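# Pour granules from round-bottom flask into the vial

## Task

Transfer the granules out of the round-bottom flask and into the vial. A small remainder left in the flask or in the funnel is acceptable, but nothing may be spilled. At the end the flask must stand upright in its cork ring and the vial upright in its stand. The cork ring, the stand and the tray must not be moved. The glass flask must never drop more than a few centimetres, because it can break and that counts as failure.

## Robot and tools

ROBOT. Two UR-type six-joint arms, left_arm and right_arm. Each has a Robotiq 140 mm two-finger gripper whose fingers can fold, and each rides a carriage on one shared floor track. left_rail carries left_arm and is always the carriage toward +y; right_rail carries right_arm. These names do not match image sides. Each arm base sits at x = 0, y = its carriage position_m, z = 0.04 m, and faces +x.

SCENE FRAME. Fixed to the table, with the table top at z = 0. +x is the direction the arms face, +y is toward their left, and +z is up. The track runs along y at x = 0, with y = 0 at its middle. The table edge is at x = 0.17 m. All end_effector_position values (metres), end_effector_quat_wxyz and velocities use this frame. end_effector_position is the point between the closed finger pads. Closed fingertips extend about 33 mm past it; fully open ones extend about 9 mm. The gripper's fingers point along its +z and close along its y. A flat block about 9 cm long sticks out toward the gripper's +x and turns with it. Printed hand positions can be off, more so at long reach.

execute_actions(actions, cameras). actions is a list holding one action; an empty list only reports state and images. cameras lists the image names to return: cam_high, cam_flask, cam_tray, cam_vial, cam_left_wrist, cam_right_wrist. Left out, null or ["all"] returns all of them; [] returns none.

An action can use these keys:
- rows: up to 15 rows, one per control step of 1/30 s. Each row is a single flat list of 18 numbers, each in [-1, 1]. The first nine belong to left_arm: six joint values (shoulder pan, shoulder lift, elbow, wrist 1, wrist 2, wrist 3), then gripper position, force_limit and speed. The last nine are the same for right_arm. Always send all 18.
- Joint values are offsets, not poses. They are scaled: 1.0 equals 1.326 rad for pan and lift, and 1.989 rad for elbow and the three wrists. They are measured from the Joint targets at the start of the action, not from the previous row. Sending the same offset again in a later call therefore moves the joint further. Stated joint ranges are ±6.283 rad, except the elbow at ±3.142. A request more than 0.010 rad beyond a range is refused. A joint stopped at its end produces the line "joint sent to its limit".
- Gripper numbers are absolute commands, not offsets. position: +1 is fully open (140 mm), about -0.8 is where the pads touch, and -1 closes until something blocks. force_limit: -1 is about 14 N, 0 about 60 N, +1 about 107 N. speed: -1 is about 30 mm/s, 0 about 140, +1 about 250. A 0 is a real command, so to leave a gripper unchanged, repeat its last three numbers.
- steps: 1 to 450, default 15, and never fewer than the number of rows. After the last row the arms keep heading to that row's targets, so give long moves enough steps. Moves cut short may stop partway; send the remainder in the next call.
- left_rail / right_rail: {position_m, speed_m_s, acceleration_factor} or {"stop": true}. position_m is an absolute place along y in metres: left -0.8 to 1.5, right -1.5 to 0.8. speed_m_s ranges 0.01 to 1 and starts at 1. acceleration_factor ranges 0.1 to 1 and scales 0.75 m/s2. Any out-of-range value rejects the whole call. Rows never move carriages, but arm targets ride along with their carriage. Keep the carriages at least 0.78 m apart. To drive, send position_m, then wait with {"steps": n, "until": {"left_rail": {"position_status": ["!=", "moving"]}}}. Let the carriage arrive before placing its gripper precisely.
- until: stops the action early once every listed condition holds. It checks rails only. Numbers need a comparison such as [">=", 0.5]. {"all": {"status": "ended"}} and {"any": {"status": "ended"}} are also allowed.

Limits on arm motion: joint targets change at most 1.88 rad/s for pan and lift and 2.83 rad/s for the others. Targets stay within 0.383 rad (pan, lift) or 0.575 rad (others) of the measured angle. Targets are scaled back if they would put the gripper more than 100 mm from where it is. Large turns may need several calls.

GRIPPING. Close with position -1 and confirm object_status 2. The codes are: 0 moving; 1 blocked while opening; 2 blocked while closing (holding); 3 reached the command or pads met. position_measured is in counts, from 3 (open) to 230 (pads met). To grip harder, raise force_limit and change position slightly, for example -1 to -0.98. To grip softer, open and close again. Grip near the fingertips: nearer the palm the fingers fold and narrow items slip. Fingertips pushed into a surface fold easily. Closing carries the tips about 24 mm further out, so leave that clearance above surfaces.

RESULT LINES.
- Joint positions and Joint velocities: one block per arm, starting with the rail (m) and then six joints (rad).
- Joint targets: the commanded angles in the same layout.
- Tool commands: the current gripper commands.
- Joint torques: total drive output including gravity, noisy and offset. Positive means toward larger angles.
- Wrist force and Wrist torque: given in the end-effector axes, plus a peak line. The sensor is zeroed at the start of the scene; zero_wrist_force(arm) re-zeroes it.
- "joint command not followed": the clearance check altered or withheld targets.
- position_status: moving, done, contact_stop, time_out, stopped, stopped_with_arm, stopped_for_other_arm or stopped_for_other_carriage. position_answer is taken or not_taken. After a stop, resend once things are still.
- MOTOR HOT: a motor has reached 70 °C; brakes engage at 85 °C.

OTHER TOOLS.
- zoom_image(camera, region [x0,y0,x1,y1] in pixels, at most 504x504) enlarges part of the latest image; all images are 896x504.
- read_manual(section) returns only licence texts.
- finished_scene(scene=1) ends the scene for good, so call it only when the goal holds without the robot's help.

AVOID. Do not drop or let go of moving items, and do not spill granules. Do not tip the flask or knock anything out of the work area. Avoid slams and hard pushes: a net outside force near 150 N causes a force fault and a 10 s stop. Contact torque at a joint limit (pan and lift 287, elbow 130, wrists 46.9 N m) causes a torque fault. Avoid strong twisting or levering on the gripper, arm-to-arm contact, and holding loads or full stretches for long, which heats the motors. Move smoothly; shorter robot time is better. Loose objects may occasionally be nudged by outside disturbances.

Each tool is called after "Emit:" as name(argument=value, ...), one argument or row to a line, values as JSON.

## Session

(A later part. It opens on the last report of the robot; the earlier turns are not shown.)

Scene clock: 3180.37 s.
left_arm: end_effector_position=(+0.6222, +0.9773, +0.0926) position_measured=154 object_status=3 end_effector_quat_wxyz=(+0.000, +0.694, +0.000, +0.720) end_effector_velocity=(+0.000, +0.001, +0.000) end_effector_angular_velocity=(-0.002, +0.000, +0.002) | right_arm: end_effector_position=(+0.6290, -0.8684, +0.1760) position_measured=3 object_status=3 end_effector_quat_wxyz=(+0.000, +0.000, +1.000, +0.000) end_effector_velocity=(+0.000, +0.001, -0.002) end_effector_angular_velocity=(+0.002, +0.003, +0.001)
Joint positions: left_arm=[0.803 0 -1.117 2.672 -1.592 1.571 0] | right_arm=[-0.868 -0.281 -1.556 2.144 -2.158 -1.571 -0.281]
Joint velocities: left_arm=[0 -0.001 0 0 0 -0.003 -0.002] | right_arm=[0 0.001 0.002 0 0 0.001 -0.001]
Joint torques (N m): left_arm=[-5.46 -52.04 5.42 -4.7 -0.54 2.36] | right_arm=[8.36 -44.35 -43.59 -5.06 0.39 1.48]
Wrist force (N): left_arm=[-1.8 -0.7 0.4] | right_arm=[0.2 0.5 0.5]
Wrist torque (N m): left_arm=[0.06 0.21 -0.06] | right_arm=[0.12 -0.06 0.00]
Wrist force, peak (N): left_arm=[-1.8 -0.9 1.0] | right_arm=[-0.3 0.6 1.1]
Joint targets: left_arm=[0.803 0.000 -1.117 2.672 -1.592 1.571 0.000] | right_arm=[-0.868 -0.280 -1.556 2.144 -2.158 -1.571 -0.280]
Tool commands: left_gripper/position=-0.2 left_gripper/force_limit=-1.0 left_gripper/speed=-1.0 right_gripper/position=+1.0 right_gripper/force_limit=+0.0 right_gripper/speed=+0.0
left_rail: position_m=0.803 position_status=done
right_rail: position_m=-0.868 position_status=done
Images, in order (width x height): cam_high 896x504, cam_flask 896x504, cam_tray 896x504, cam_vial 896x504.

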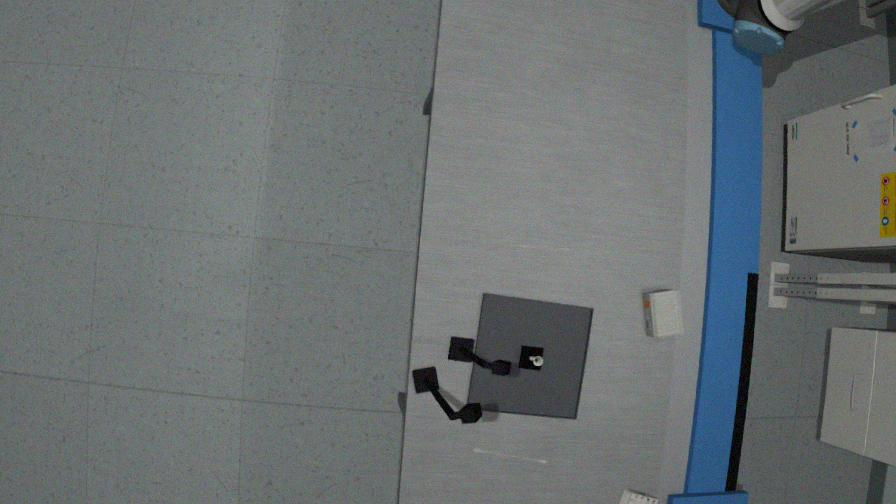

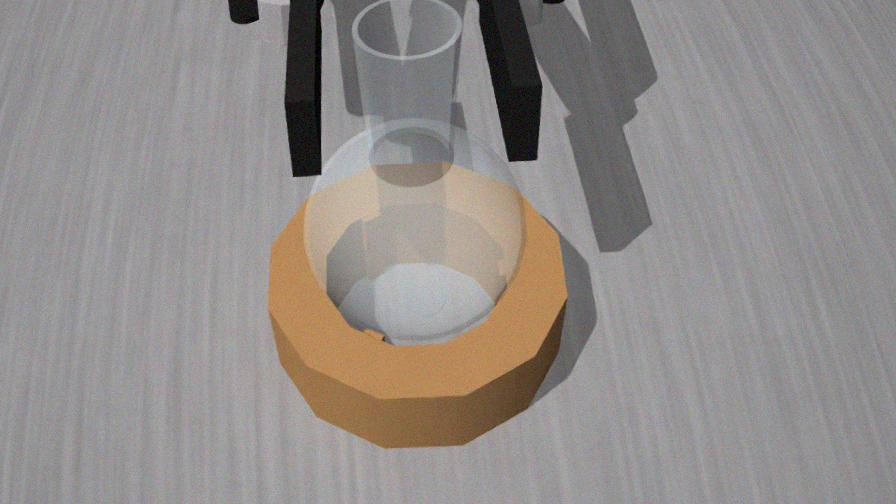

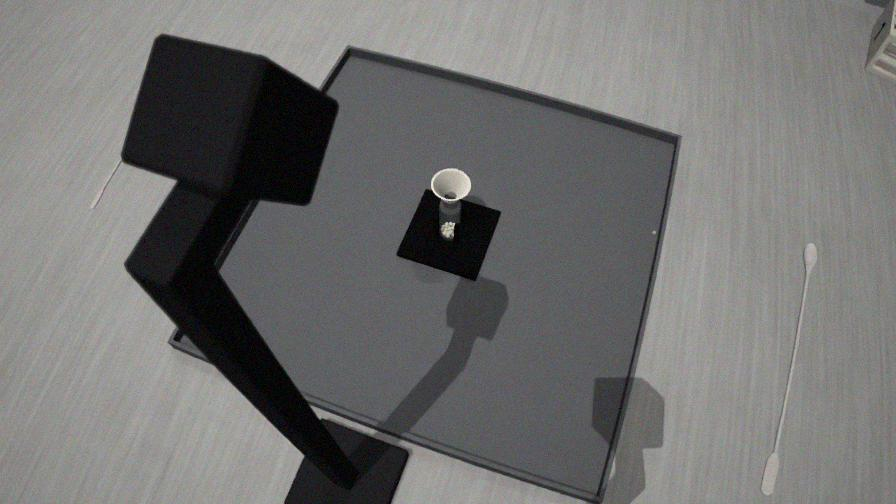

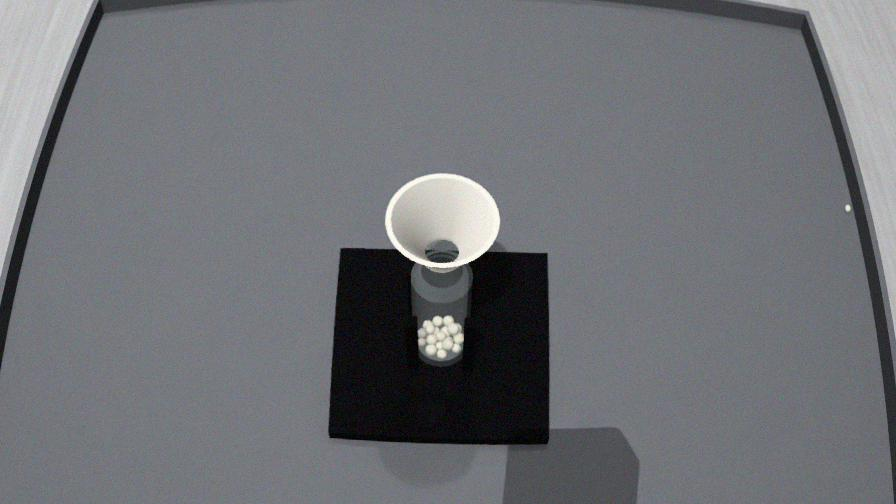

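Emit:
zoom_image(
  camera="cam_high",
  region=[600, 404, 780, 504],
)

Emit:
zoom_image(
  camera="cam_high",
  region=[640, 0, 820, 100],
)

Scaled by 2.800 from the camera's 896x504 image, which has a finer 1280x720 frame.

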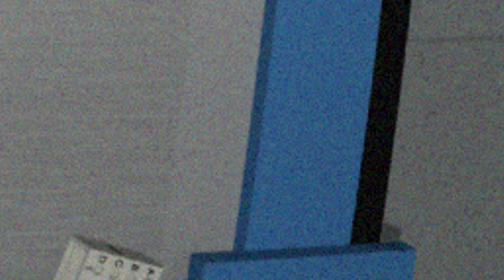

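Scaled by 2.800 from the camera's 896x504 image, which has a finer 1280x720 frame.

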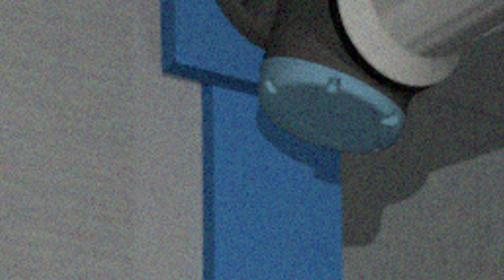

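Emit:
execute_actions(
  actions=[
    {"rows": [[0,-0.004481,-0.000402,0.003591,0,0,-0.2,-1.0,-1.0,0,0,0,0,0,0,1.0,0.0,0.0],[0,-0.01773,-0.00159,0.014208,0,0,-0.2,-1.0,-1.0,0,0,0,0,0,0,1.0,0.0,0.0],[0,-0.039166,-0.003513,0.031386,0,0,-0.2,-1.0,-1.0,0,0,0,0,0,0,1.0,0.0,0.0],[0,-0.067854,-0.006086,0.054374,0,0,-0.2,-1.0,-1.0,0,0,0,0,0,0,1.0,0.0,0.0],[0,-0.102539,-0.009196,0.082168,0,0,-0.2,-1.0,-1.0,0,0,0,0,0,0,1.0,0.0,0.0],[0,-0.141705,-0.012709,0.113554,0,0,-0.2,-1.0,-1.0,0,0,0,0,0,0,1.0,0.0,0.0],[0,-0.183641,-0.01647,0.147159,0,0,-0.2,-1.0,-1.0,0,0,0,0,0,0,1.0,0.0,0.0],[0,-0.226513,-0.020315,0.181514,0,0,-0.2,-1.0,-1.0,0,0,0,0,0,0,1.0,0.0,0.0],[0,-0.268449,-0.024076,0.215119,0,0,-0.2,-1.0,-1.0,0,0,0,0,0,0,1.0,0.0,0.0],[0,-0.307616,-0.027589,0.246505,0,0,-0.2,-1.0,-1.0,0,0,0,0,0,0,1.0,0.0,0.0],[0,-0.3423,-0.030699,0.274299,0,0,-0.2,-1.0,-1.0,0,0,0,0,0,0,1.0,0.0,0.0],[0,-0.370988,-0.033272,0.297287,0,0,-0.2,-1.0,-1.0,0,0,0,0,0,0,1.0,0.0,0.0],[0,-0.392424,-0.035195,0.314465,0,0,-0.2,-1.0,-1.0,0,0,0,0,0,0,1.0,0.0,0.0],[0,-0.405673,-0.036383,0.325082,0,0,-0.2,-1.0,-1.0,0,0,0,0,0,0,1.0,0.0,0.0],[0,-0.410154,-0.036785,0.328673,0,0,-0.2,-1.0,-1.0,0,0,0,0,0,0,1.0,0.0,0.0]], "steps": 20},
  ],
  cameras=["cam_flask"],
)

Emit:
zoom_image(
  camera="cam_flask",
  region=[290, 0, 570, 290],
)

Scene clock: 3370.63 s.
left_arm: end_effector_position=(+0.6234, +0.9773, +0.2500) position_measured=154 object_status=3 end_effector_quat_wxyz=(+0.000, +0.707, +0.000, +0.707) end_effector_velocity=(+0.000, +0.001, +0.001) end_effector_angular_velocity=(+0.001, +0.000, +0.001) | right_arm: end_effector_position=(+0.6290, -0.8684, +0.1760) position_measured=3 object_status=3 end_effector_quat_wxyz=(+0.000, +0.000, +1.000, +0.000) end_effector_velocity=(+0.000, +0.001, -0.001) end_effector_angular_velocity=(+0.000, +0.001, +0.001)
Joint positions: left_arm=[0.803 0 -1.661 2.599 -0.938 1.571 0] | right_arm=[-0.868 -0.281 -1.556 2.144 -2.158 -1.571 -0.28]
Joint velocities: left_arm=[0 0.001 -0.002 0 0.003 0 0.001] | right_arm=[0 0.002 0 0.001 0 0 0.001]
Joint torques (N m): left_arm=[-4.72 -34.21 -40.02 -0.57 -0.75 2.13] | right_arm=[7.38 -46.02 -43.18 -5.63 0.43 1.38]
Wrist force (N): left_arm=[-1.1 -0.9 0.4] | right_arm=[-0.1 0.3 0.7]
Wrist torque (N m): left_arm=[0.04 0.07 -0.09] | right_arm=[0.07 0.02 0.00]
Wrist force, peak (N): left_arm=[-4.3 -0.6 0.6] | right_arm=[0.0 0.7 1.0]
Joint targets: left_arm=[0.803 0.000 -1.661 2.599 -0.938 1.571 0.000] | right_arm=[-0.868 -0.280 -1.556 2.144 -2.158 -1.571 -0.280]
left_rail: position_m=0.803 position_status=done
right_rail: position_m=-0.868 position_status=done
Images, in order (width x height): cam_flask 896x504.

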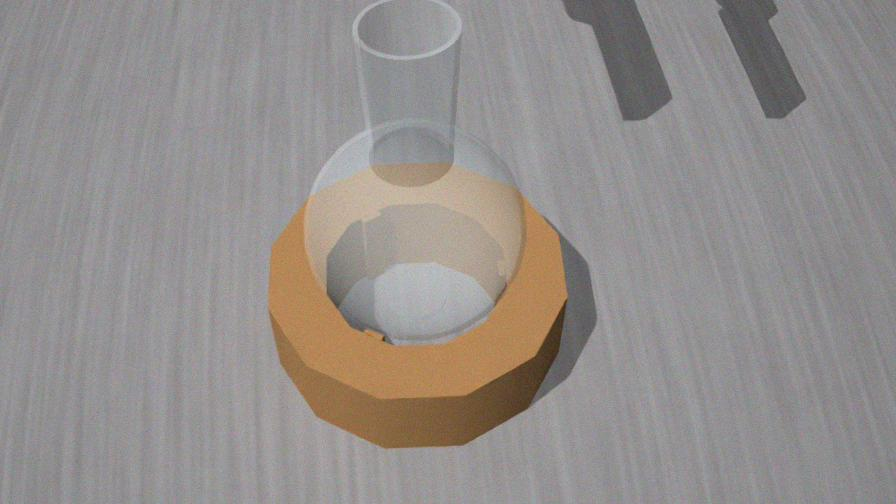

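Scaled by 1.738 from the camera's 896x504 image, which has a finer 1280x720 frame.

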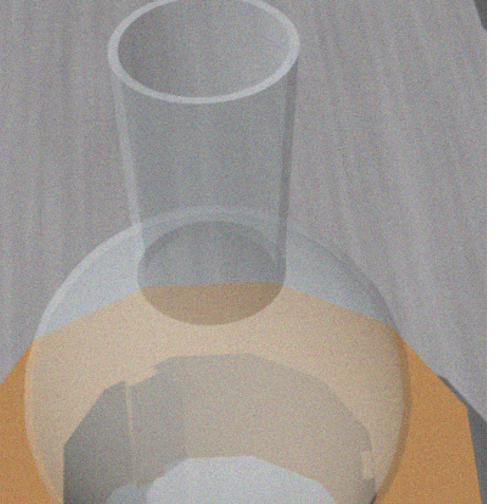

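I'll start by confirming the current state of the scene.

Emit:
execute_actions(
  actions=[],
  cameras=["cam_flask", "cam_vial", "cam_tray", "cam_high"],
)

Scene clock: 3405.07 s.
left_arm: end_effector_position=(+0.6233, +0.9773, +0.2501) position_measured=154 object_status=3 end_effector_quat_wxyz=(+0.000, +0.707, +0.000, +0.707) end_effector_velocity=(+0.000, +0.000, +0.000) end_effector_angular_velocity=(+0.001, +0.001, -0.001) | right_arm: end_effector_position=(+0.6290, -0.8684, +0.1760) position_measured=3 object_status=3 end_effector_quat_wxyz=(+0.000, +0.000, +1.000, +0.000) end_effector_velocity=(+0.000, +0.000, -0.002) end_effector_angular_velocity=(+0.000, +0.003, +0.000)
Joint positions: left_arm=[0.803 0 -1.661 2.599 -0.938 1.571 0] | right_arm=[-0.868 -0.281 -1.556 2.144 -2.158 -1.571 -0.28]
Joint velocities: left_arm=[0 0 0 0 0 0 0.001] | right_arm=[0 0 0.003 0 0 -0.001 0]
Joint torques (N m): left_arm=[-2.68 -34.5 -34.48 -2.4 -0.75 2.12] | right_arm=[9.5 -44.24 -44.52 -5.31 0.07 1.77]
Wrist force (N): left_arm=[-0.9 -0.6 0.9] | right_arm=[-0.2 0.7 0.8]
Wrist torque (N m): left_arm=[0.08 0.06 -0.08] | right_arm=[0.16 0.03 0.00]
Wrist force, peak (N): left_arm=[-1.3 -1.0 1.1] | right_arm=[-0.1 0.5 1.1]
Joint targets: left_arm=[0.803 0.000 -1.661 2.599 -0.938 1.571 0.000] | right_arm=[-0.868 -0.280 -1.556 2.144 -2.158 -1.571 -0.280]
Tool commands: left_gripper/position=-0.2 left_gripper/force_limit=-1.0 left_gripper/speed=-1.0 right_gripper/position=+1.0 right_gripper/force_limit=+0.0 right_gripper/speed=+0.0
left_rail: position_m=0.803 position_status=done
right_rail: position_m=-0.868 position_status=done
Images, in order (width x height): cam_high 896x504, cam_flask 896x504, cam_tray 896x504, cam_vial 896x504.

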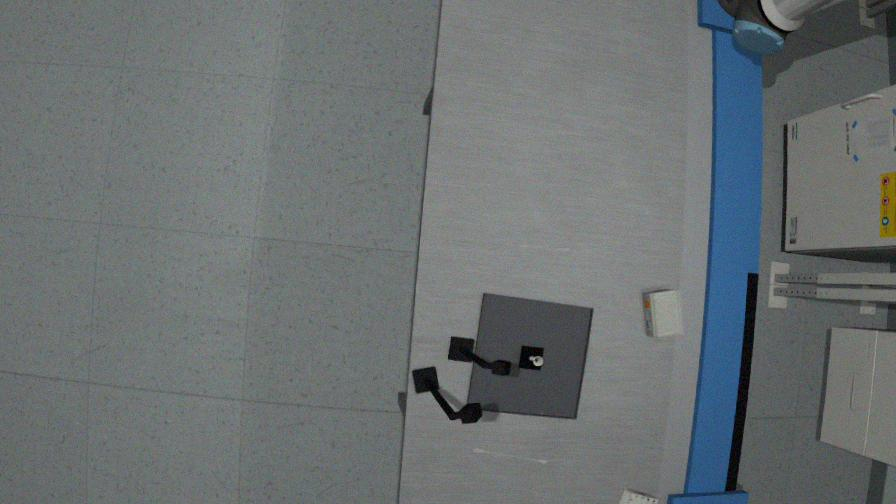

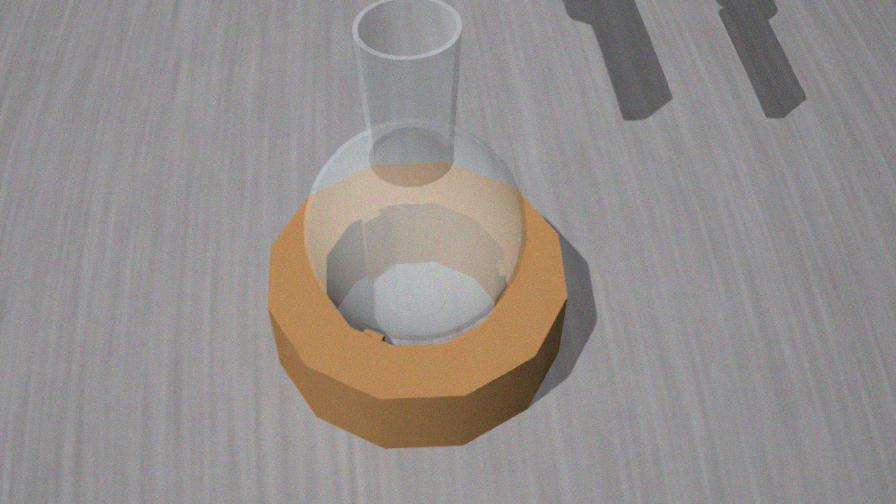

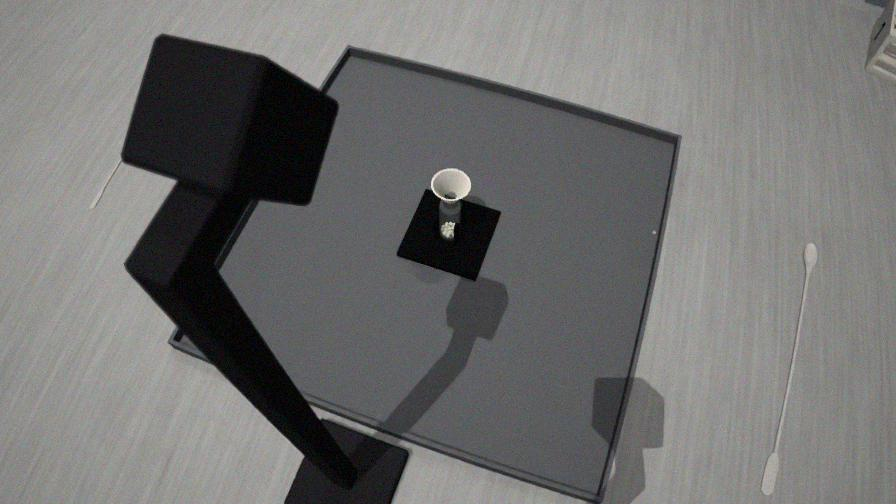

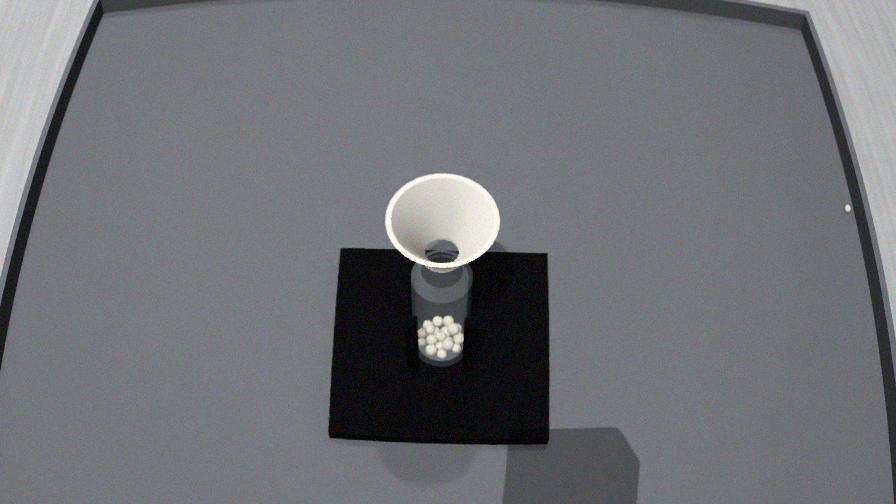

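Emit:
execute_actions(
  actions=[
    {"rows": [[-0.003708,0.000171,-0.000545,0.000432,0,0,-1.0,-1.0,-0.5,0,0,0,0,0,0,1.0,0.0,0.0],[-0.014670,0.000676,-0.002158,0.001707,0,0,-1.0,-1.0,-0.5,0,0,0,0,0,0,1.0,0.0,0.0],[-0.032407,0.001494,-0.004768,0.003771,0,0,-1.0,-1.0,-0.5,0,0,0,0,0,0,1.0,0.0,0.0],[-0.056143,0.002589,-0.008260,0.006534,0,0,-1.0,-1.0,-0.5,0,0,0,0,0,0,1.0,0.0,0.0],[-0.084842,0.003912,-0.012482,0.009874,0,0,-1.0,-1.0,-0.5,0,0,0,0,0,0,1.0,0.0,0.0],[-0.117249,0.005406,-0.017249,0.013645,0,0,-1.0,-1.0,-0.5,0,0,0,0,0,0,1.0,0.0,0.0],[-0.151947,0.007006,-0.022354,0.017683,0,0,-1.0,-1.0,-0.5,0,0,0,0,0,0,1.0,0.0,0.0],[-0.187420,0.008641,-0.027573,0.021812,0,0,-1.0,-1.0,-0.5,0,0,0,0,0,0,1.0,0.0,0.0],[-0.222118,0.010241,-0.032678,0.025850,0,0,-1.0,-1.0,-0.5,0,0,0,0,0,0,1.0,0.0,0.0],[-0.254525,0.011735,-0.037445,0.029621,0,0,-1.0,-1.0,-0.5,0,0,0,0,0,0,1.0,0.0,0.0],[-0.283224,0.013058,-0.041667,0.032961,0,0,-1.0,-1.0,-0.5,0,0,0,0,0,0,1.0,0.0,0.0],[-0.306960,0.014153,-0.045159,0.035724,0,0,-1.0,-1.0,-0.5,0,0,0,0,0,0,1.0,0.0,0.0],[-0.324697,0.014971,-0.047769,0.037788,0,0,-1.0,-1.0,-0.5,0,0,0,0,0,0,1.0,0.0,0.0],[-0.335659,0.015476,-0.049382,0.039063,0,0,-1.0,-1.0,-0.5,0,0,0,0,0,0,1.0,0.0,0.0],[-0.339367,0.015647,-0.049927,0.039495,0,0,-1.0,-1.0,-0.5,0,0,0,0,0,0,1.0,0.0,0.0]], "steps": 20},
  ],
  cameras=[],
)

Scene clock: 3432.07 s.
left_arm: end_effector_position=(+0.6800, +0.6684, +0.2790) position_measured=231 object_status=3 end_effector_quat_wxyz=(+0.157, +0.689, -0.158, +0.689) end_effector_velocity=(+0.000, -0.002, +0.001) end_effector_angular_velocity=(-0.001, +0.000, -0.002) | right_arm: end_effector_position=(+0.6290, -0.8684, +0.1760) position_measured=3 object_status=3 end_effector_quat_wxyz=(+0.000, +0.000, +1.000, +0.000) end_effector_velocity=(+0.000, +0.000, +0.000) end_effector_angular_velocity=(+0.001, +0.000, +0.000)
Joint positions: left_arm=[0.803 -0.45 -1.64 2.5 -0.859 1.571 0] | right_arm=[-0.868 -0.281 -1.556 2.144 -2.158 -1.571 -0.281]
Joint velocities: left_arm=[0 -0.003 0 -0.002 0.001 -0.001 -0.001] | right_arm=[0 0 0 0 0.001 0.001 0]
Joint torques (N m): left_arm=[-13.42 -15.97 -44.56 -1.08 -0.66 2.11] | right_arm=[9.06 -45.34 -43.69 -5.57 0.59 1.17]
Wrist force (N): left_arm=[-1.0 -0.6 0.7] | right_arm=[-0.4 0.1 0.8]
Wrist torque (N m): left_arm=[0.08 0.08 -0.06] | right_arm=[0.03 0.08 0.00]
Wrist force, peak (N): left_arm=[-1.7 -4.3 -1.3] | right_arm=[-0.1 0.8 1.0]
Joint targets: left_arm=[0.803 -0.450 -1.640 2.500 -0.859 1.571 0.000] | right_arm=[-0.868 -0.280 -1.556 2.144 -2.158 -1.571 -0.280]
left_rail: position_m=0.803 position_status=done
right_rail: position_m=-0.868 position_status=done
No camera images: "cameras" was empty.

Emit:
execute_actions(
  actions=[
    {"rows": [[-0.002884,0.000503,-0.000923,-0.001571,-0.004317,-0.003268,-1.0,-1.0,-0.5,0,0,0,0,0,0,1.0,0.0,0.0],[-0.011410,0.001989,-0.003651,-0.006216,-0.017078,-0.012931,-1.0,-1.0,-0.5,0,0,0,0,0,0,1.0,0.0,0.0],[-0.025205,0.004393,-0.008066,-0.013731,-0.037726,-0.028566,-1.0,-1.0,-0.5,0,0,0,0,0,0,1.0,0.0,0.0],[-0.043667,0.007611,-0.013973,-0.023788,-0.065359,-0.049489,-1.0,-1.0,-0.5,0,0,0,0,0,0,1.0,0.0,0.0],[-0.065988,0.011501,-0.021116,-0.035948,-0.098768,-0.074786,-1.0,-1.0,-0.5,0,0,0,0,0,0,1.0,0.0,0.0],[-0.091193,0.015894,-0.029182,-0.049679,-0.136495,-0.103352,-1.0,-1.0,-0.5,0,0,0,0,0,0,1.0,0.0,0.0],[-0.118181,0.020597,-0.037818,-0.064380,-0.176888,-0.133938,-1.0,-1.0,-0.5,0,0,0,0,0,0,1.0,0.0,0.0],[-0.145771,0.025406,-0.046647,-0.079411,-0.218185,-0.165207,-1.0,-1.0,-0.5,0,0,0,0,0,0,1.0,0.0,0.0],[-0.172759,0.030109,-0.055283,-0.094112,-0.258578,-0.195793,-1.0,-1.0,-0.5,0,0,0,0,0,0,1.0,0.0,0.0],[-0.197964,0.034502,-0.063349,-0.107843,-0.296305,-0.224359,-1.0,-1.0,-0.5,0,0,0,0,0,0,1.0,0.0,0.0],[-0.220285,0.038392,-0.070492,-0.120003,-0.329714,-0.249656,-1.0,-1.0,-0.5,0,0,0,0,0,0,1.0,0.0,0.0],[-0.238747,0.041610,-0.076399,-0.130060,-0.357347,-0.270579,-1.0,-1.0,-0.5,0,0,0,0,0,0,1.0,0.0,0.0],[-0.252542,0.044014,-0.080814,-0.137575,-0.377995,-0.286214,-1.0,-1.0,-0.5,0,0,0,0,0,0,1.0,0.0,0.0],[-0.261068,0.045500,-0.083542,-0.142220,-0.390756,-0.295877,-1.0,-1.0,-0.5,0,0,0,0,0,0,1.0,0.0,0.0],[-0.263952,0.046003,-0.084465,-0.143791,-0.395073,-0.299145,-1.0,-1.0,-0.5,0,0,0,0,0,0,1.0,0.0,0.0]], "steps": 20},
  ],
  cameras=[],
)

Scene clock: 3464.80 s.
left_arm: end_effector_position=(+0.7716, +0.6044, +0.4241) position_measured=231 object_status=3 end_effector_quat_wxyz=(+0.330, +0.543, +0.264, +0.725) end_effector_velocity=(+0.000, -0.001, +0.001) end_effector_angular_velocity=(-0.004, -0.001, +0.000) | right_arm: end_effector_position=(+0.6290, -0.8684, +0.1760) position_measured=3 object_status=3 end_effector_quat_wxyz=(+0.000, +0.000, +1.000, +0.000) end_effector_velocity=(+0.000, +0.000, -0.001) end_effector_angular_velocity=(+0.000, -0.001, +0.002)
Joint positions: left_arm=[0.803 -0.8 -1.579 2.332 -1.145 0.785 -0.594] | right_arm=[-0.868 -0.281 -1.556 2.144 -2.158 -1.571 -0.281]
Joint velocities: left_arm=[0 -0.002 0 -0.001 -0.002 -0.002 -0.001] | right_arm=[0 0.001 0.001 0.001 -0.002 0 -0.001]
Joint torques (N m): left_arm=[-9.64 -25.88 -48.57 -6.34 -1.46 -1.83] | right_arm=[8.89 -44.54 -43.9 -5.49 0.25 1.78]
Wrist force (N): left_arm=[-0.7 0.5 0.6] | right_arm=[-0.2 0.6 0.8]
Wrist torque (N m): left_arm=[0.38 0.03 -0.12] | right_arm=[0.13 0.03 0.00]
Wrist force, peak (N): left_arm=[-1.2 3.2 3.3] | right_arm=[-0.2 0.3 1.2]
Joint targets: left_arm=[0.803 -0.800 -1.579 2.332 -1.145 0.785 -0.594] | right_arm=[-0.868 -0.280 -1.556 2.144 -2.158 -1.571 -0.280]
left_rail: position_m=0.803 position_status=done
right_rail: position_m=-0.868 position_status=done
No camera images: "cameras" was empty.

Emit:
execute_actions(
  actions=[
    {"rows": [[-0.000552,0.000338,-0.000374,-0.002008,-0.004312,-0.003271,-1.0,-1.0,-0.5,0,0,0,0,0,0,1.0,0.0,0.0],[-0.002184,0.001337,-0.001478,-0.007943,-0.017060,-0.012942,-1.0,-1.0,-0.5,0,0,0,0,0,0,1.0,0.0,0.0],[-0.004825,0.002953,-0.003265,-0.017548,-0.037688,-0.028590,-1.0,-1.0,-0.5,0,0,0,0,0,0,1.0,0.0,0.0],[-0.008359,0.005115,-0.005656,-0.030401,-0.065292,-0.049531,-1.0,-1.0,-0.5,0,0,0,0,0,0,1.0,0.0,0.0],[-0.012632,0.007730,-0.008547,-0.045940,-0.098668,-0.074849,-1.0,-1.0,-0.5,0,0,0,0,0,0,1.0,0.0,0.0],[-0.017457,0.010683,-0.011812,-0.063488,-0.136356,-0.103439,-1.0,-1.0,-0.5,0,0,0,0,0,0,1.0,0.0,0.0],[-0.022623,0.013844,-0.015307,-0.082276,-0.176708,-0.134051,-1.0,-1.0,-0.5,0,0,0,0,0,0,1.0,0.0,0.0],[-0.027905,0.017076,-0.018881,-0.101485,-0.217963,-0.165346,-1.0,-1.0,-0.5,0,0,0,0,0,0,1.0,0.0,0.0],[-0.033071,0.020237,-0.022376,-0.120273,-0.258315,-0.195958,-1.0,-1.0,-0.5,0,0,0,0,0,0,1.0,0.0,0.0],[-0.037896,0.023190,-0.025641,-0.137821,-0.296003,-0.224548,-1.0,-1.0,-0.5,0,0,0,0,0,0,1.0,0.0,0.0],[-0.042169,0.025805,-0.028532,-0.153360,-0.329379,-0.249866,-1.0,-1.0,-0.5,0,0,0,0,0,0,1.0,0.0,0.0],[-0.045703,0.027967,-0.030923,-0.166213,-0.356983,-0.270807,-1.0,-1.0,-0.5,0,0,0,0,0,0,1.0,0.0,0.0],[-0.048344,0.029583,-0.032710,-0.175818,-0.377611,-0.286455,-1.0,-1.0,-0.5,0,0,0,0,0,0,1.0,0.0,0.0],[-0.049976,0.030582,-0.033814,-0.181753,-0.390359,-0.296126,-1.0,-1.0,-0.5,0,0,0,0,0,0,1.0,0.0,0.0],[-0.050528,0.030920,-0.034188,-0.183761,-0.394671,-0.299397,-1.0,-1.0,-0.5,0,0,0,0,0,0,1.0,0.0,0.0]], "steps": 20},
  ],
  cameras=[],
)

Scene clock: 3497.07 s.
left_arm: end_effector_position=(+0.7368, +0.7304, +0.3691) position_measured=231 object_status=3 end_effector_quat_wxyz=(+0.420, +0.163, +0.688, +0.569) end_effector_velocity=(+0.000, -0.001, +0.000) end_effector_angular_velocity=(-0.005, -0.001, +0.001) | right_arm: end_effector_position=(+0.6290, -0.8684, +0.1760) position_measured=3 object_status=3 end_effector_quat_wxyz=(+0.000, +0.000, +1.000, +0.000) end_effector_velocity=(+0.000, -0.001, +0.000) end_effector_angular_velocity=(-0.001, +0.002, -0.001)
Joint positions: left_arm=[0.803 -0.867 -1.538 2.264 -1.511 0.001 -1.19] | right_arm=[-0.868 -0.281 -1.556 2.144 -2.158 -1.571 -0.28]
Joint velocities: left_arm=[0 -0.001 0 -0.001 -0.001 -0.004 -0.002] | right_arm=[0 0 0.001 0 0.001 -0.001 0]
Joint torques (N m): left_arm=[-10.85 -30.04 -48.06 -5.89 -0.18 -1.91] | right_arm=[7.43 -45.66 -44.37 -5.81 0.35 1.31]
Wrist force (N): left_arm=[-0.4 0.4 0.1] | right_arm=[0.0 0.0 0.8]
Wrist torque (N m): left_arm=[0.15 -0.10 -0.12] | right_arm=[-0.01 -0.01 0.00]
Wrist force, peak (N): left_arm=[-0.9 1.4 1.5] | right_arm=[-0.3 0.5 1.2]
Joint targets: left_arm=[0.803 -0.867 -1.538 2.264 -1.511 0.000 -1.190] | right_arm=[-0.868 -0.280 -1.556 2.144 -2.158 -1.571 -0.280]
left_rail: position_m=0.803 position_status=done
right_rail: position_m=-0.868 position_status=done
No camera images: "cameras" was empty.

Emit:
execute_actions(
  actions=[
    {"rows": [[0,0.000338,-0.000374,-0.002008,-0.004312,-0.003271,-1.0,-1.0,-0.5,0,0,0,0,0,0,1.0,0.0,0.0],[0,0.001337,-0.001478,-0.007943,-0.017060,-0.012942,-1.0,-1.0,-0.5,0,0,0,0,0,0,1.0,0.0,0.0],[0,0.002953,-0.003265,-0.017548,-0.037688,-0.028590,-1.0,-1.0,-0.5,0,0,0,0,0,0,1.0,0.0,0.0],[0,0.005115,-0.005656,-0.030401,-0.065292,-0.049531,-1.0,-1.0,-0.5,0,0,0,0,0,0,1.0,0.0,0.0],[0,0.007730,-0.008547,-0.045940,-0.098668,-0.074849,-1.0,-1.0,-0.5,0,0,0,0,0,0,1.0,0.0,0.0],[0,0.010683,-0.011812,-0.063488,-0.136356,-0.103439,-1.0,-1.0,-0.5,0,0,0,0,0,0,1.0,0.0,0.0],[0,0.013844,-0.015307,-0.082276,-0.176708,-0.134051,-1.0,-1.0,-0.5,0,0,0,0,0,0,1.0,0.0,0.0],[0,0.017076,-0.018881,-0.101485,-0.217963,-0.165346,-1.0,-1.0,-0.5,0,0,0,0,0,0,1.0,0.0,0.0],[0,0.020237,-0.022376,-0.120273,-0.258315,-0.195958,-1.0,-1.0,-0.5,0,0,0,0,0,0,1.0,0.0,0.0],[0,0.023190,-0.025641,-0.137821,-0.296003,-0.224548,-1.0,-1.0,-0.5,0,0,0,0,0,0,1.0,0.0,0.0],[0,0.025805,-0.028532,-0.153360,-0.329379,-0.249866,-1.0,-1.0,-0.5,0,0,0,0,0,0,1.0,0.0,0.0],[0,0.027967,-0.030923,-0.166213,-0.356983,-0.270807,-1.0,-1.0,-0.5,0,0,0,0,0,0,1.0,0.0,0.0],[0,0.029583,-0.032710,-0.175818,-0.377611,-0.286455,-1.0,-1.0,-0.5,0,0,0,0,0,0,1.0,0.0,0.0],[0,0.030582,-0.033814,-0.181753,-0.390359,-0.296126,-1.0,-1.0,-0.5,0,0,0,0,0,0,1.0,0.0,0.0],[0,0.030920,-0.034188,-0.183761,-0.394671,-0.299397,-1.0,-1.0,-0.5,0,0,0,0,0,0,1.0,0.0,0.0]], "steps": 20},
  ],
  cameras=["cam_vial"],
)

Scene clock: 3523.30 s.
left_arm: end_effector_position=(+0.6408, +0.6898, +0.1960) position_measured=231 object_status=3 end_effector_quat_wxyz=(+0.321, -0.334, +0.845, +0.266) end_effector_velocity=(-0.001, +0.000, -0.001) end_effector_angular_velocity=(-0.004, +0.000, +0.003) | right_arm: end_effector_position=(+0.6290, -0.8684, +0.1760) position_measured=3 object_status=3 end_effector_quat_wxyz=(+0.000, +0.000, +1.000, +0.000) end_effector_velocity=(+0.000, +0.002, -0.001) end_effector_angular_velocity=(+0.001, +0.002, +0.002)
Joint positions: left_arm=[0.803 -0.867 -1.497 2.196 -1.876 -0.784 -1.785] | right_arm=[-0.868 -0.281 -1.556 2.144 -2.158 -1.571 -0.28]
Joint velocities: left_arm=[0 0 0 0 -0.001 -0.003 -0.002] | right_arm=[0 0.002 0.001 0.001 0 0.001 0]
Joint torques (N m): left_arm=[-10.07 -34.83 -49.45 -6.06 -0.71 -2.58] | right_arm=[8.46 -45.03 -43.76 -5.6 -0.14 1.73]
Wrist force (N): left_arm=[0.0 0.0 -0.2] | right_arm=[0.1 0.8 1.0]
Wrist torque (N m): left_arm=[-0.05 -0.15 -0.02] | right_arm=[0.18 -0.04 0.00]
Wrist force, peak (N): left_arm=[-0.6 1.5 0.9] | right_arm=[0.1 0.8 1.0]
Joint targets: left_arm=[0.803 -0.867 -1.497 2.196 -1.876 -0.785 -1.785] | right_arm=[-0.868 -0.280 -1.556 2.144 -2.158 -1.571 -0.280]
left_rail: position_m=0.803 position_status=done
right_rail: position_m=-0.868 position_status=done
Images, in order (width x height): cam_vial 896x504.

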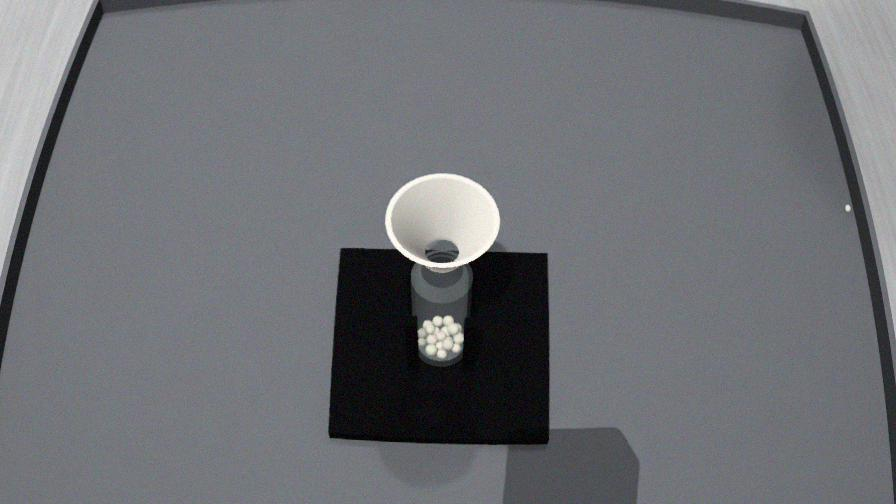

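Emit:
execute_actions(
  actions=[
    {"rows": [[0,0.000336,-0.000373,-0.002011,-0.004317,-0.003255,-1.0,-1.0,-0.5,0,0,0,0,0,0,1.0,0.0,0.0],[0,0.001331,-0.001475,-0.007955,-0.017078,-0.012877,-1.0,-1.0,-0.5,0,0,0,0,0,0,1.0,0.0,0.0],[0,0.002940,-0.003258,-0.017574,-0.037726,-0.028446,-1.0,-1.0,-0.5,0,0,0,0,0,0,1.0,0.0,0.0],[0,0.005093,-0.005645,-0.030446,-0.065359,-0.049281,-1.0,-1.0,-0.5,0,0,0,0,0,0,1.0,0.0,0.0],[-0.00006,0.007696,-0.008530,-0.046009,-0.098768,-0.074472,-1.0,-1.0,-0.5,0,0,0,0,0,0,1.0,0.0,0.0],[-0.00009,0.010636,-0.011788,-0.063583,-0.136494,-0.102918,-1.0,-1.0,-0.5,0,0,0,0,0,0,1.0,0.0,0.0],[-0.00011,0.013783,-0.015277,-0.082400,-0.176888,-0.133375,-1.0,-1.0,-0.5,0,0,0,0,0,0,1.0,0.0,0.0],[-0.00014,0.017001,-0.018843,-0.101637,-0.218184,-0.164513,-1.0,-1.0,-0.5,0,0,0,0,0,0,1.0,0.0,0.0],[-0.00017,0.020148,-0.022332,-0.120454,-0.258577,-0.194970,-1.0,-1.0,-0.5,0,0,0,0,0,0,1.0,0.0,0.0],[-0.00019,0.023088,-0.025590,-0.138028,-0.296303,-0.223416,-1.0,-1.0,-0.5,0,0,0,0,0,0,1.0,0.0,0.0],[-0.00021,0.025691,-0.028475,-0.153591,-0.329713,-0.248607,-1.0,-1.0,-0.5,0,0,0,0,0,0,1.0,0.0,0.0],[-0.00023,0.027844,-0.030862,-0.166463,-0.357345,-0.269442,-1.0,-1.0,-0.5,0,0,0,0,0,0,1.0,0.0,0.0],[-0.00024,0.029453,-0.032645,-0.176082,-0.377993,-0.285011,-1.0,-1.0,-0.5,0,0,0,0,0,0,1.0,0.0,0.0],[-0.00025,0.030448,-0.033747,-0.182026,-0.390754,-0.294633,-1.0,-1.0,-0.5,0,0,0,0,0,0,1.0,0.0,0.0],[-0.000256,0.030784,-0.034120,-0.184037,-0.395071,-0.297888,-1.0,-1.0,-0.5,0,0,0,0,0,0,1.0,0.0,0.0]], "steps": 20},
  ],
  cameras=["cam_vial", "cam_tray", "cam_left_wrist"],
)

Scene clock: 3545.07 s.
left_arm: end_effector_position=(+0.5450, +0.4302, +0.1332) position_measured=231 object_status=3 end_effector_quat_wxyz=(+0.000, +0.685, -0.728, +0.000) end_effector_velocity=(+0.000, -0.001, +0.001) end_effector_angular_velocity=(-0.004, +0.001, +0.002) | right_arm: end_effector_position=(+0.6290, -0.8684, +0.1760) position_measured=3 object_status=3 end_effector_quat_wxyz=(+0.000, +0.000, +1.000, +0.000) end_effector_velocity=(+0.000, -0.001, +0.000) end_effector_angular_velocity=(-0.002, +0.000, +0.000)
Joint positions: left_arm=[0.803 -0.868 -1.457 2.128 -2.242 -1.57 -2.377] | right_arm=[-0.868 -0.281 -1.556 2.144 -2.158 -1.571 -0.28]
Joint velocities: left_arm=[0 0.001 0 -0.001 -0.001 -0.003 -0.001] | right_arm=[0 0 -0.001 0.001 0 -0.002 0]
Joint torques (N m): left_arm=[-11.48 -40.78 -50.09 -7.34 -2.67 -2.12] | right_arm=[7.64 -46.65 -42.6 -5.35 0.31 1.43]
Wrist force (N): left_arm=[-0.4 0.2 -0.2] | right_arm=[-0.1 0.6 0.7]
Wrist torque (N m): left_arm=[0.04 0.06 0.08] | right_arm=[0.14 0.00 0.00]
Wrist force, peak (N): left_arm=[-1.9 0.9 0.6] | right_arm=[0.2 0.6 1.1]
Joint targets: left_arm=[0.803 -0.868 -1.457 2.128 -2.242 -1.570 -2.378] | right_arm=[-0.868 -0.280 -1.556 2.144 -2.158 -1.571 -0.280]
left_rail: position_m=0.803 position_status=done
right_rail: position_m=-0.868 position_status=done
Images, in order (width x height): cam_tray 896x504, cam_vial 896x504, cam_left_wrist 896x504.

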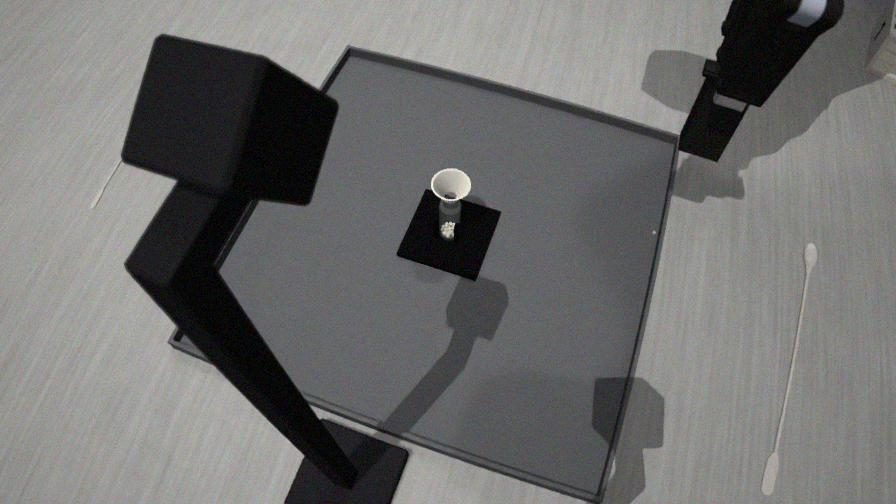

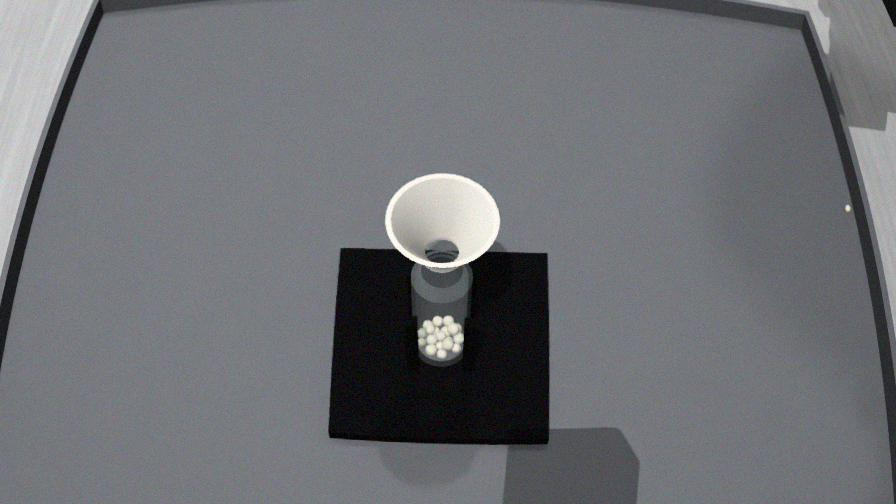

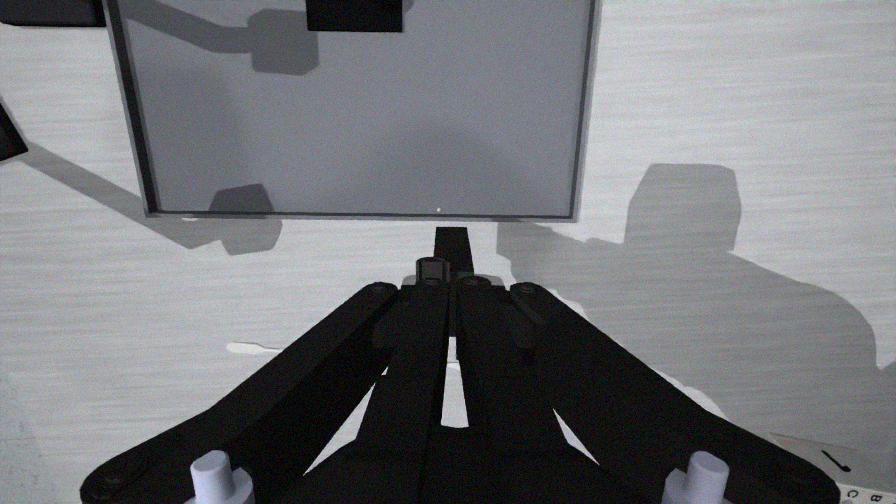

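Emit:
zoom_image(
  camera="cam_left_wrist",
  region=[330, 160, 580, 300],
)

Emit:
zoom_image(
  camera="cam_tray",
  region=[600, 100, 760, 280],
)

Scaled by 2.016 from the camera's 896x504 image, which has a finer 1280x720 frame.

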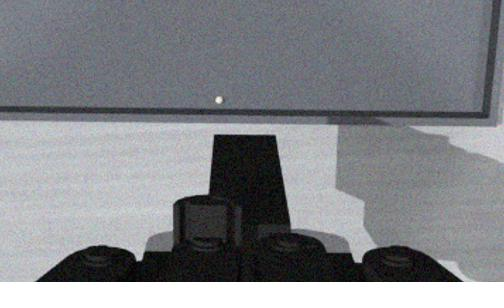

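Scaled by 2.800 from the camera's 896x504 image, which has a finer 1280x720 frame.

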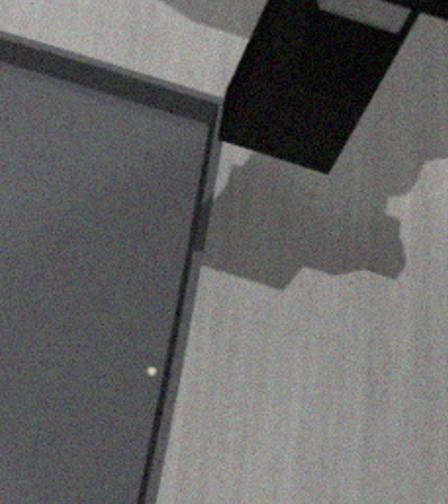

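Emit:
execute_actions(
  actions=[
    {"rows": [[-0.000126,0.001218,0.000129,-0.000941,0,-0.000084,-1.0,-1.0,-0.5,0,0,0,0,0,0,1.0,0.0,0.0],[-0.000497,0.004818,0.000511,-0.003723,0,-0.000332,-1.0,-1.0,-0.5,0,0,0,0,0,0,1.0,0.0,0.0],[-0.001098,0.010643,0.001130,-0.008225,0,-0.000732,-1.0,-1.0,-0.5,0,0,0,0,0,0,1.0,0.0,0.0],[-0.001903,0.018439,0.001957,-0.014249,0,-0.001269,-1.0,-1.0,-0.5,0,0,0,0,0,0,1.0,0.0,0.0],[-0.002876,0.027864,0.002958,-0.021533,0,-0.001917,-1.0,-1.0,-0.5,0,0,0,0,0,0,1.0,0.0,0.0],[-0.003974,0.038507,0.004087,-0.029758,0,-0.002650,-1.0,-1.0,-0.5,0,0,0,0,0,0,1.0,0.0,0.0],[-0.005150,0.049903,0.005297,-0.038565,0,-0.003434,-1.0,-1.0,-0.5,0,0,0,0,0,0,1.0,0.0,0.0],[-0.006353,0.061553,0.006533,-0.047568,0,-0.004235,-1.0,-1.0,-0.5,0,0,0,0,0,0,1.0,0.0,0.0],[-0.007529,0.072949,0.007743,-0.056375,0,-0.005019,-1.0,-1.0,-0.5,0,0,0,0,0,0,1.0,0.0,0.0],[-0.008627,0.083592,0.008873,-0.064600,0,-0.005752,-1.0,-1.0,-0.5,0,0,0,0,0,0,1.0,0.0,0.0],[-0.009600,0.093017,0.009873,-0.071884,0,-0.006400,-1.0,-1.0,-0.5,0,0,0,0,0,0,1.0,0.0,0.0],[-0.010405,0.100813,0.010700,-0.077908,0,-0.006937,-1.0,-1.0,-0.5,0,0,0,0,0,0,1.0,0.0,0.0],[-0.011006,0.106638,0.011319,-0.082410,0,-0.007338,-1.0,-1.0,-0.5,0,0,0,0,0,0,1.0,0.0,0.0],[-0.011377,0.110238,0.011701,-0.085192,0,-0.007585,-1.0,-1.0,-0.5,0,0,0,0,0,0,1.0,0.0,0.0],[-0.011503,0.111456,0.011830,-0.086133,0,-0.007669,-1.0,-1.0,-0.5,0,0,0,0,0,0,1.0,0.0,0.0]], "steps": 20},
  ],
  cameras=["cam_vial", "cam_tray", "cam_left_wrist"],
)

Emit:
zero_wrist_force(
  arm="left_arm",
)

Scene clock: 3666.17 s.
left_arm: end_effector_position=(+0.5529, +0.4050, +0.0454) position_measured=231 object_status=3 end_effector_quat_wxyz=(+0.000, +0.685, -0.728, +0.000) end_effector_velocity=(+0.000, -0.001, -0.002) end_effector_angular_velocity=(+0.000, +0.000, +0.001) | right_arm: end_effector_position=(+0.6290, -0.8684, +0.1760) position_measured=3 object_status=3 end_effector_quat_wxyz=(+0.000, +0.000, +1.000, +0.000) end_effector_velocity=(-0.001, +0.001, +0.000) end_effector_angular_velocity=(+0.000, +0.001, +0.002)
Joint positions: left_arm=[0.803 -0.883 -1.309 2.152 -2.413 -1.57 -2.393] | right_arm=[-0.868 -0.281 -1.556 2.144 -2.158 -1.571 -0.28]
Joint velocities: left_arm=[0 -0.001 0.003 0 -0.003 0.001 -0.001] | right_arm=[0 0.001 0 0.001 0.001 0 -0.001]
Joint torques (N m): left_arm=[-12.41 -50.41 -20.63 -7.51 -2.26 -2.63] | right_arm=[7.88 -47.05 -43.75 -5.79 0.25 1.54]
Wrist force (N): left_arm=[-0.9 -0.2 0.2] | right_arm=[0.1 0.4 0.5]
Wrist torque (N m): left_arm=[-0.07 0.15 0.08] | right_arm=[0.10 -0.04 0.00]
Wrist force, peak (N): left_arm=[-0.9 0.5 -2.2] | right_arm=[-0.1 0.8 1.0]
Joint targets: left_arm=[0.803 -0.883 -1.309 2.152 -2.413 -1.570 -2.393] | right_arm=[-0.868 -0.280 -1.556 2.144 -2.158 -1.571 -0.280]
left_rail: position_m=0.803 position_status=done
right_rail: position_m=-0.868 position_status=done
Images, in order (width x height): cam_tray 896x504, cam_vial 896x504, cam_left_wrist 896x504.

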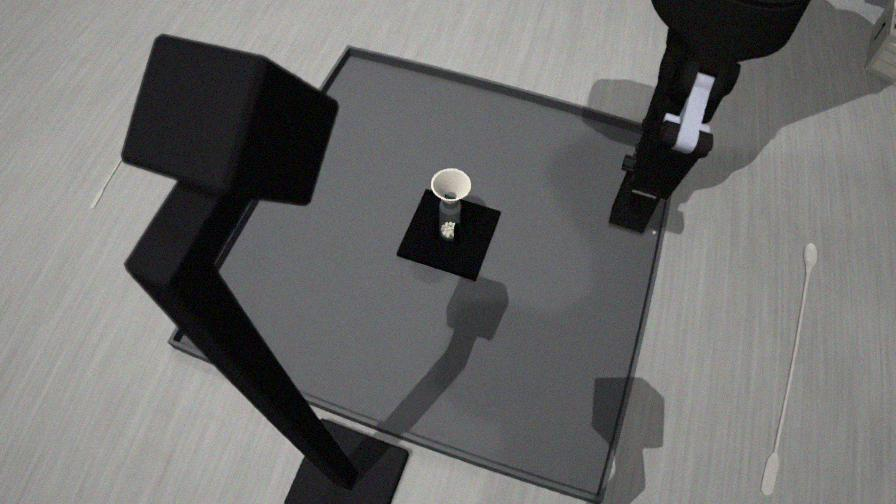

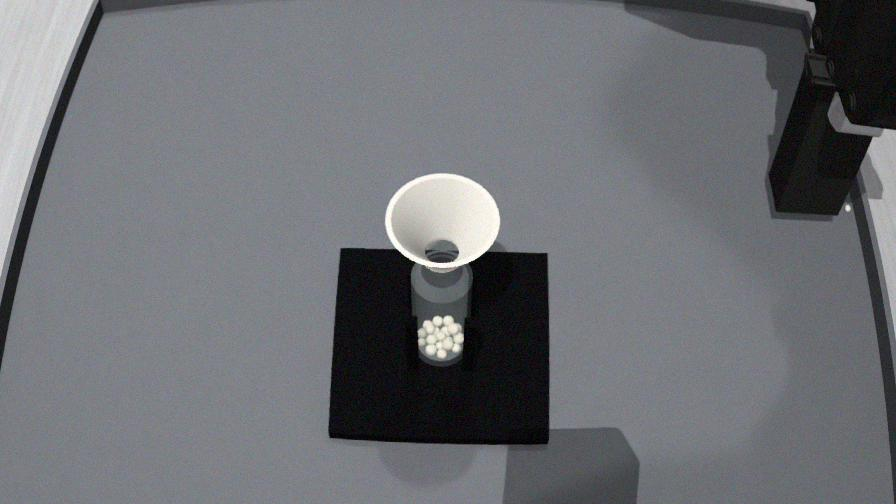

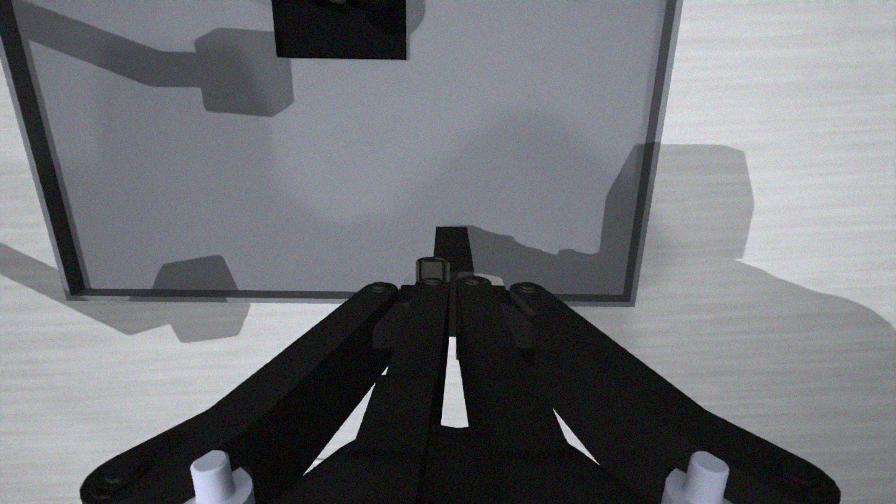

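Wrist force sensor zeroed.

Emit:
zoom_image(
  camera="cam_vial",
  region=[740, 120, 896, 260],
)

Emit:
zoom_image(
  camera="cam_tray",
  region=[590, 160, 700, 270],
)

Emit:
zoom_image(
  camera="cam_left_wrist",
  region=[380, 200, 530, 320],
)

Scaled by 3.231 from the camera's 896x504 image, which has a finer 1280x720 frame.

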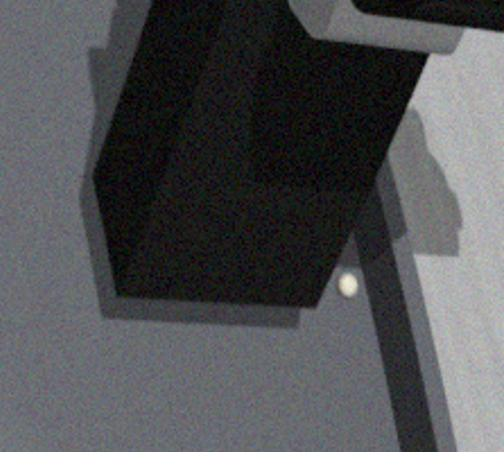

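Scaled by 4.582 from the camera's 896x504 image, which has a finer 1280x720 frame.

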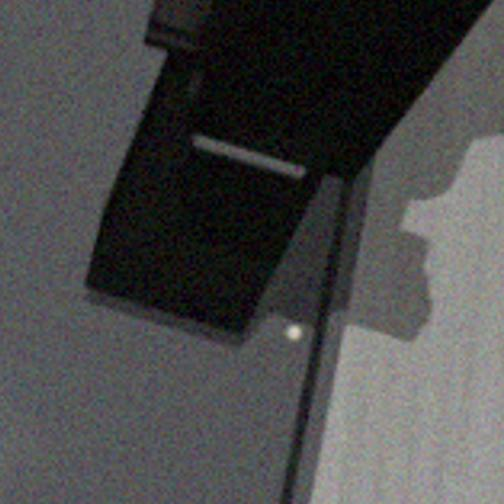

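Scaled by 3.360 from the camera's 896x504 image, which has a finer 1280x720 frame.

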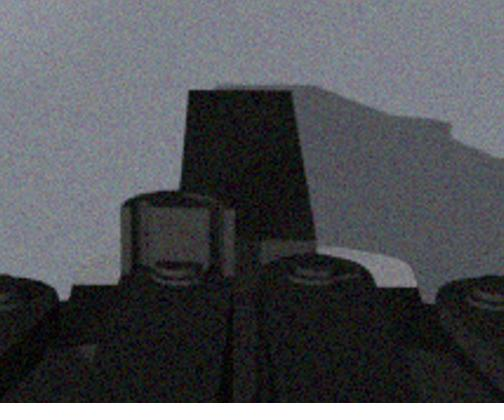

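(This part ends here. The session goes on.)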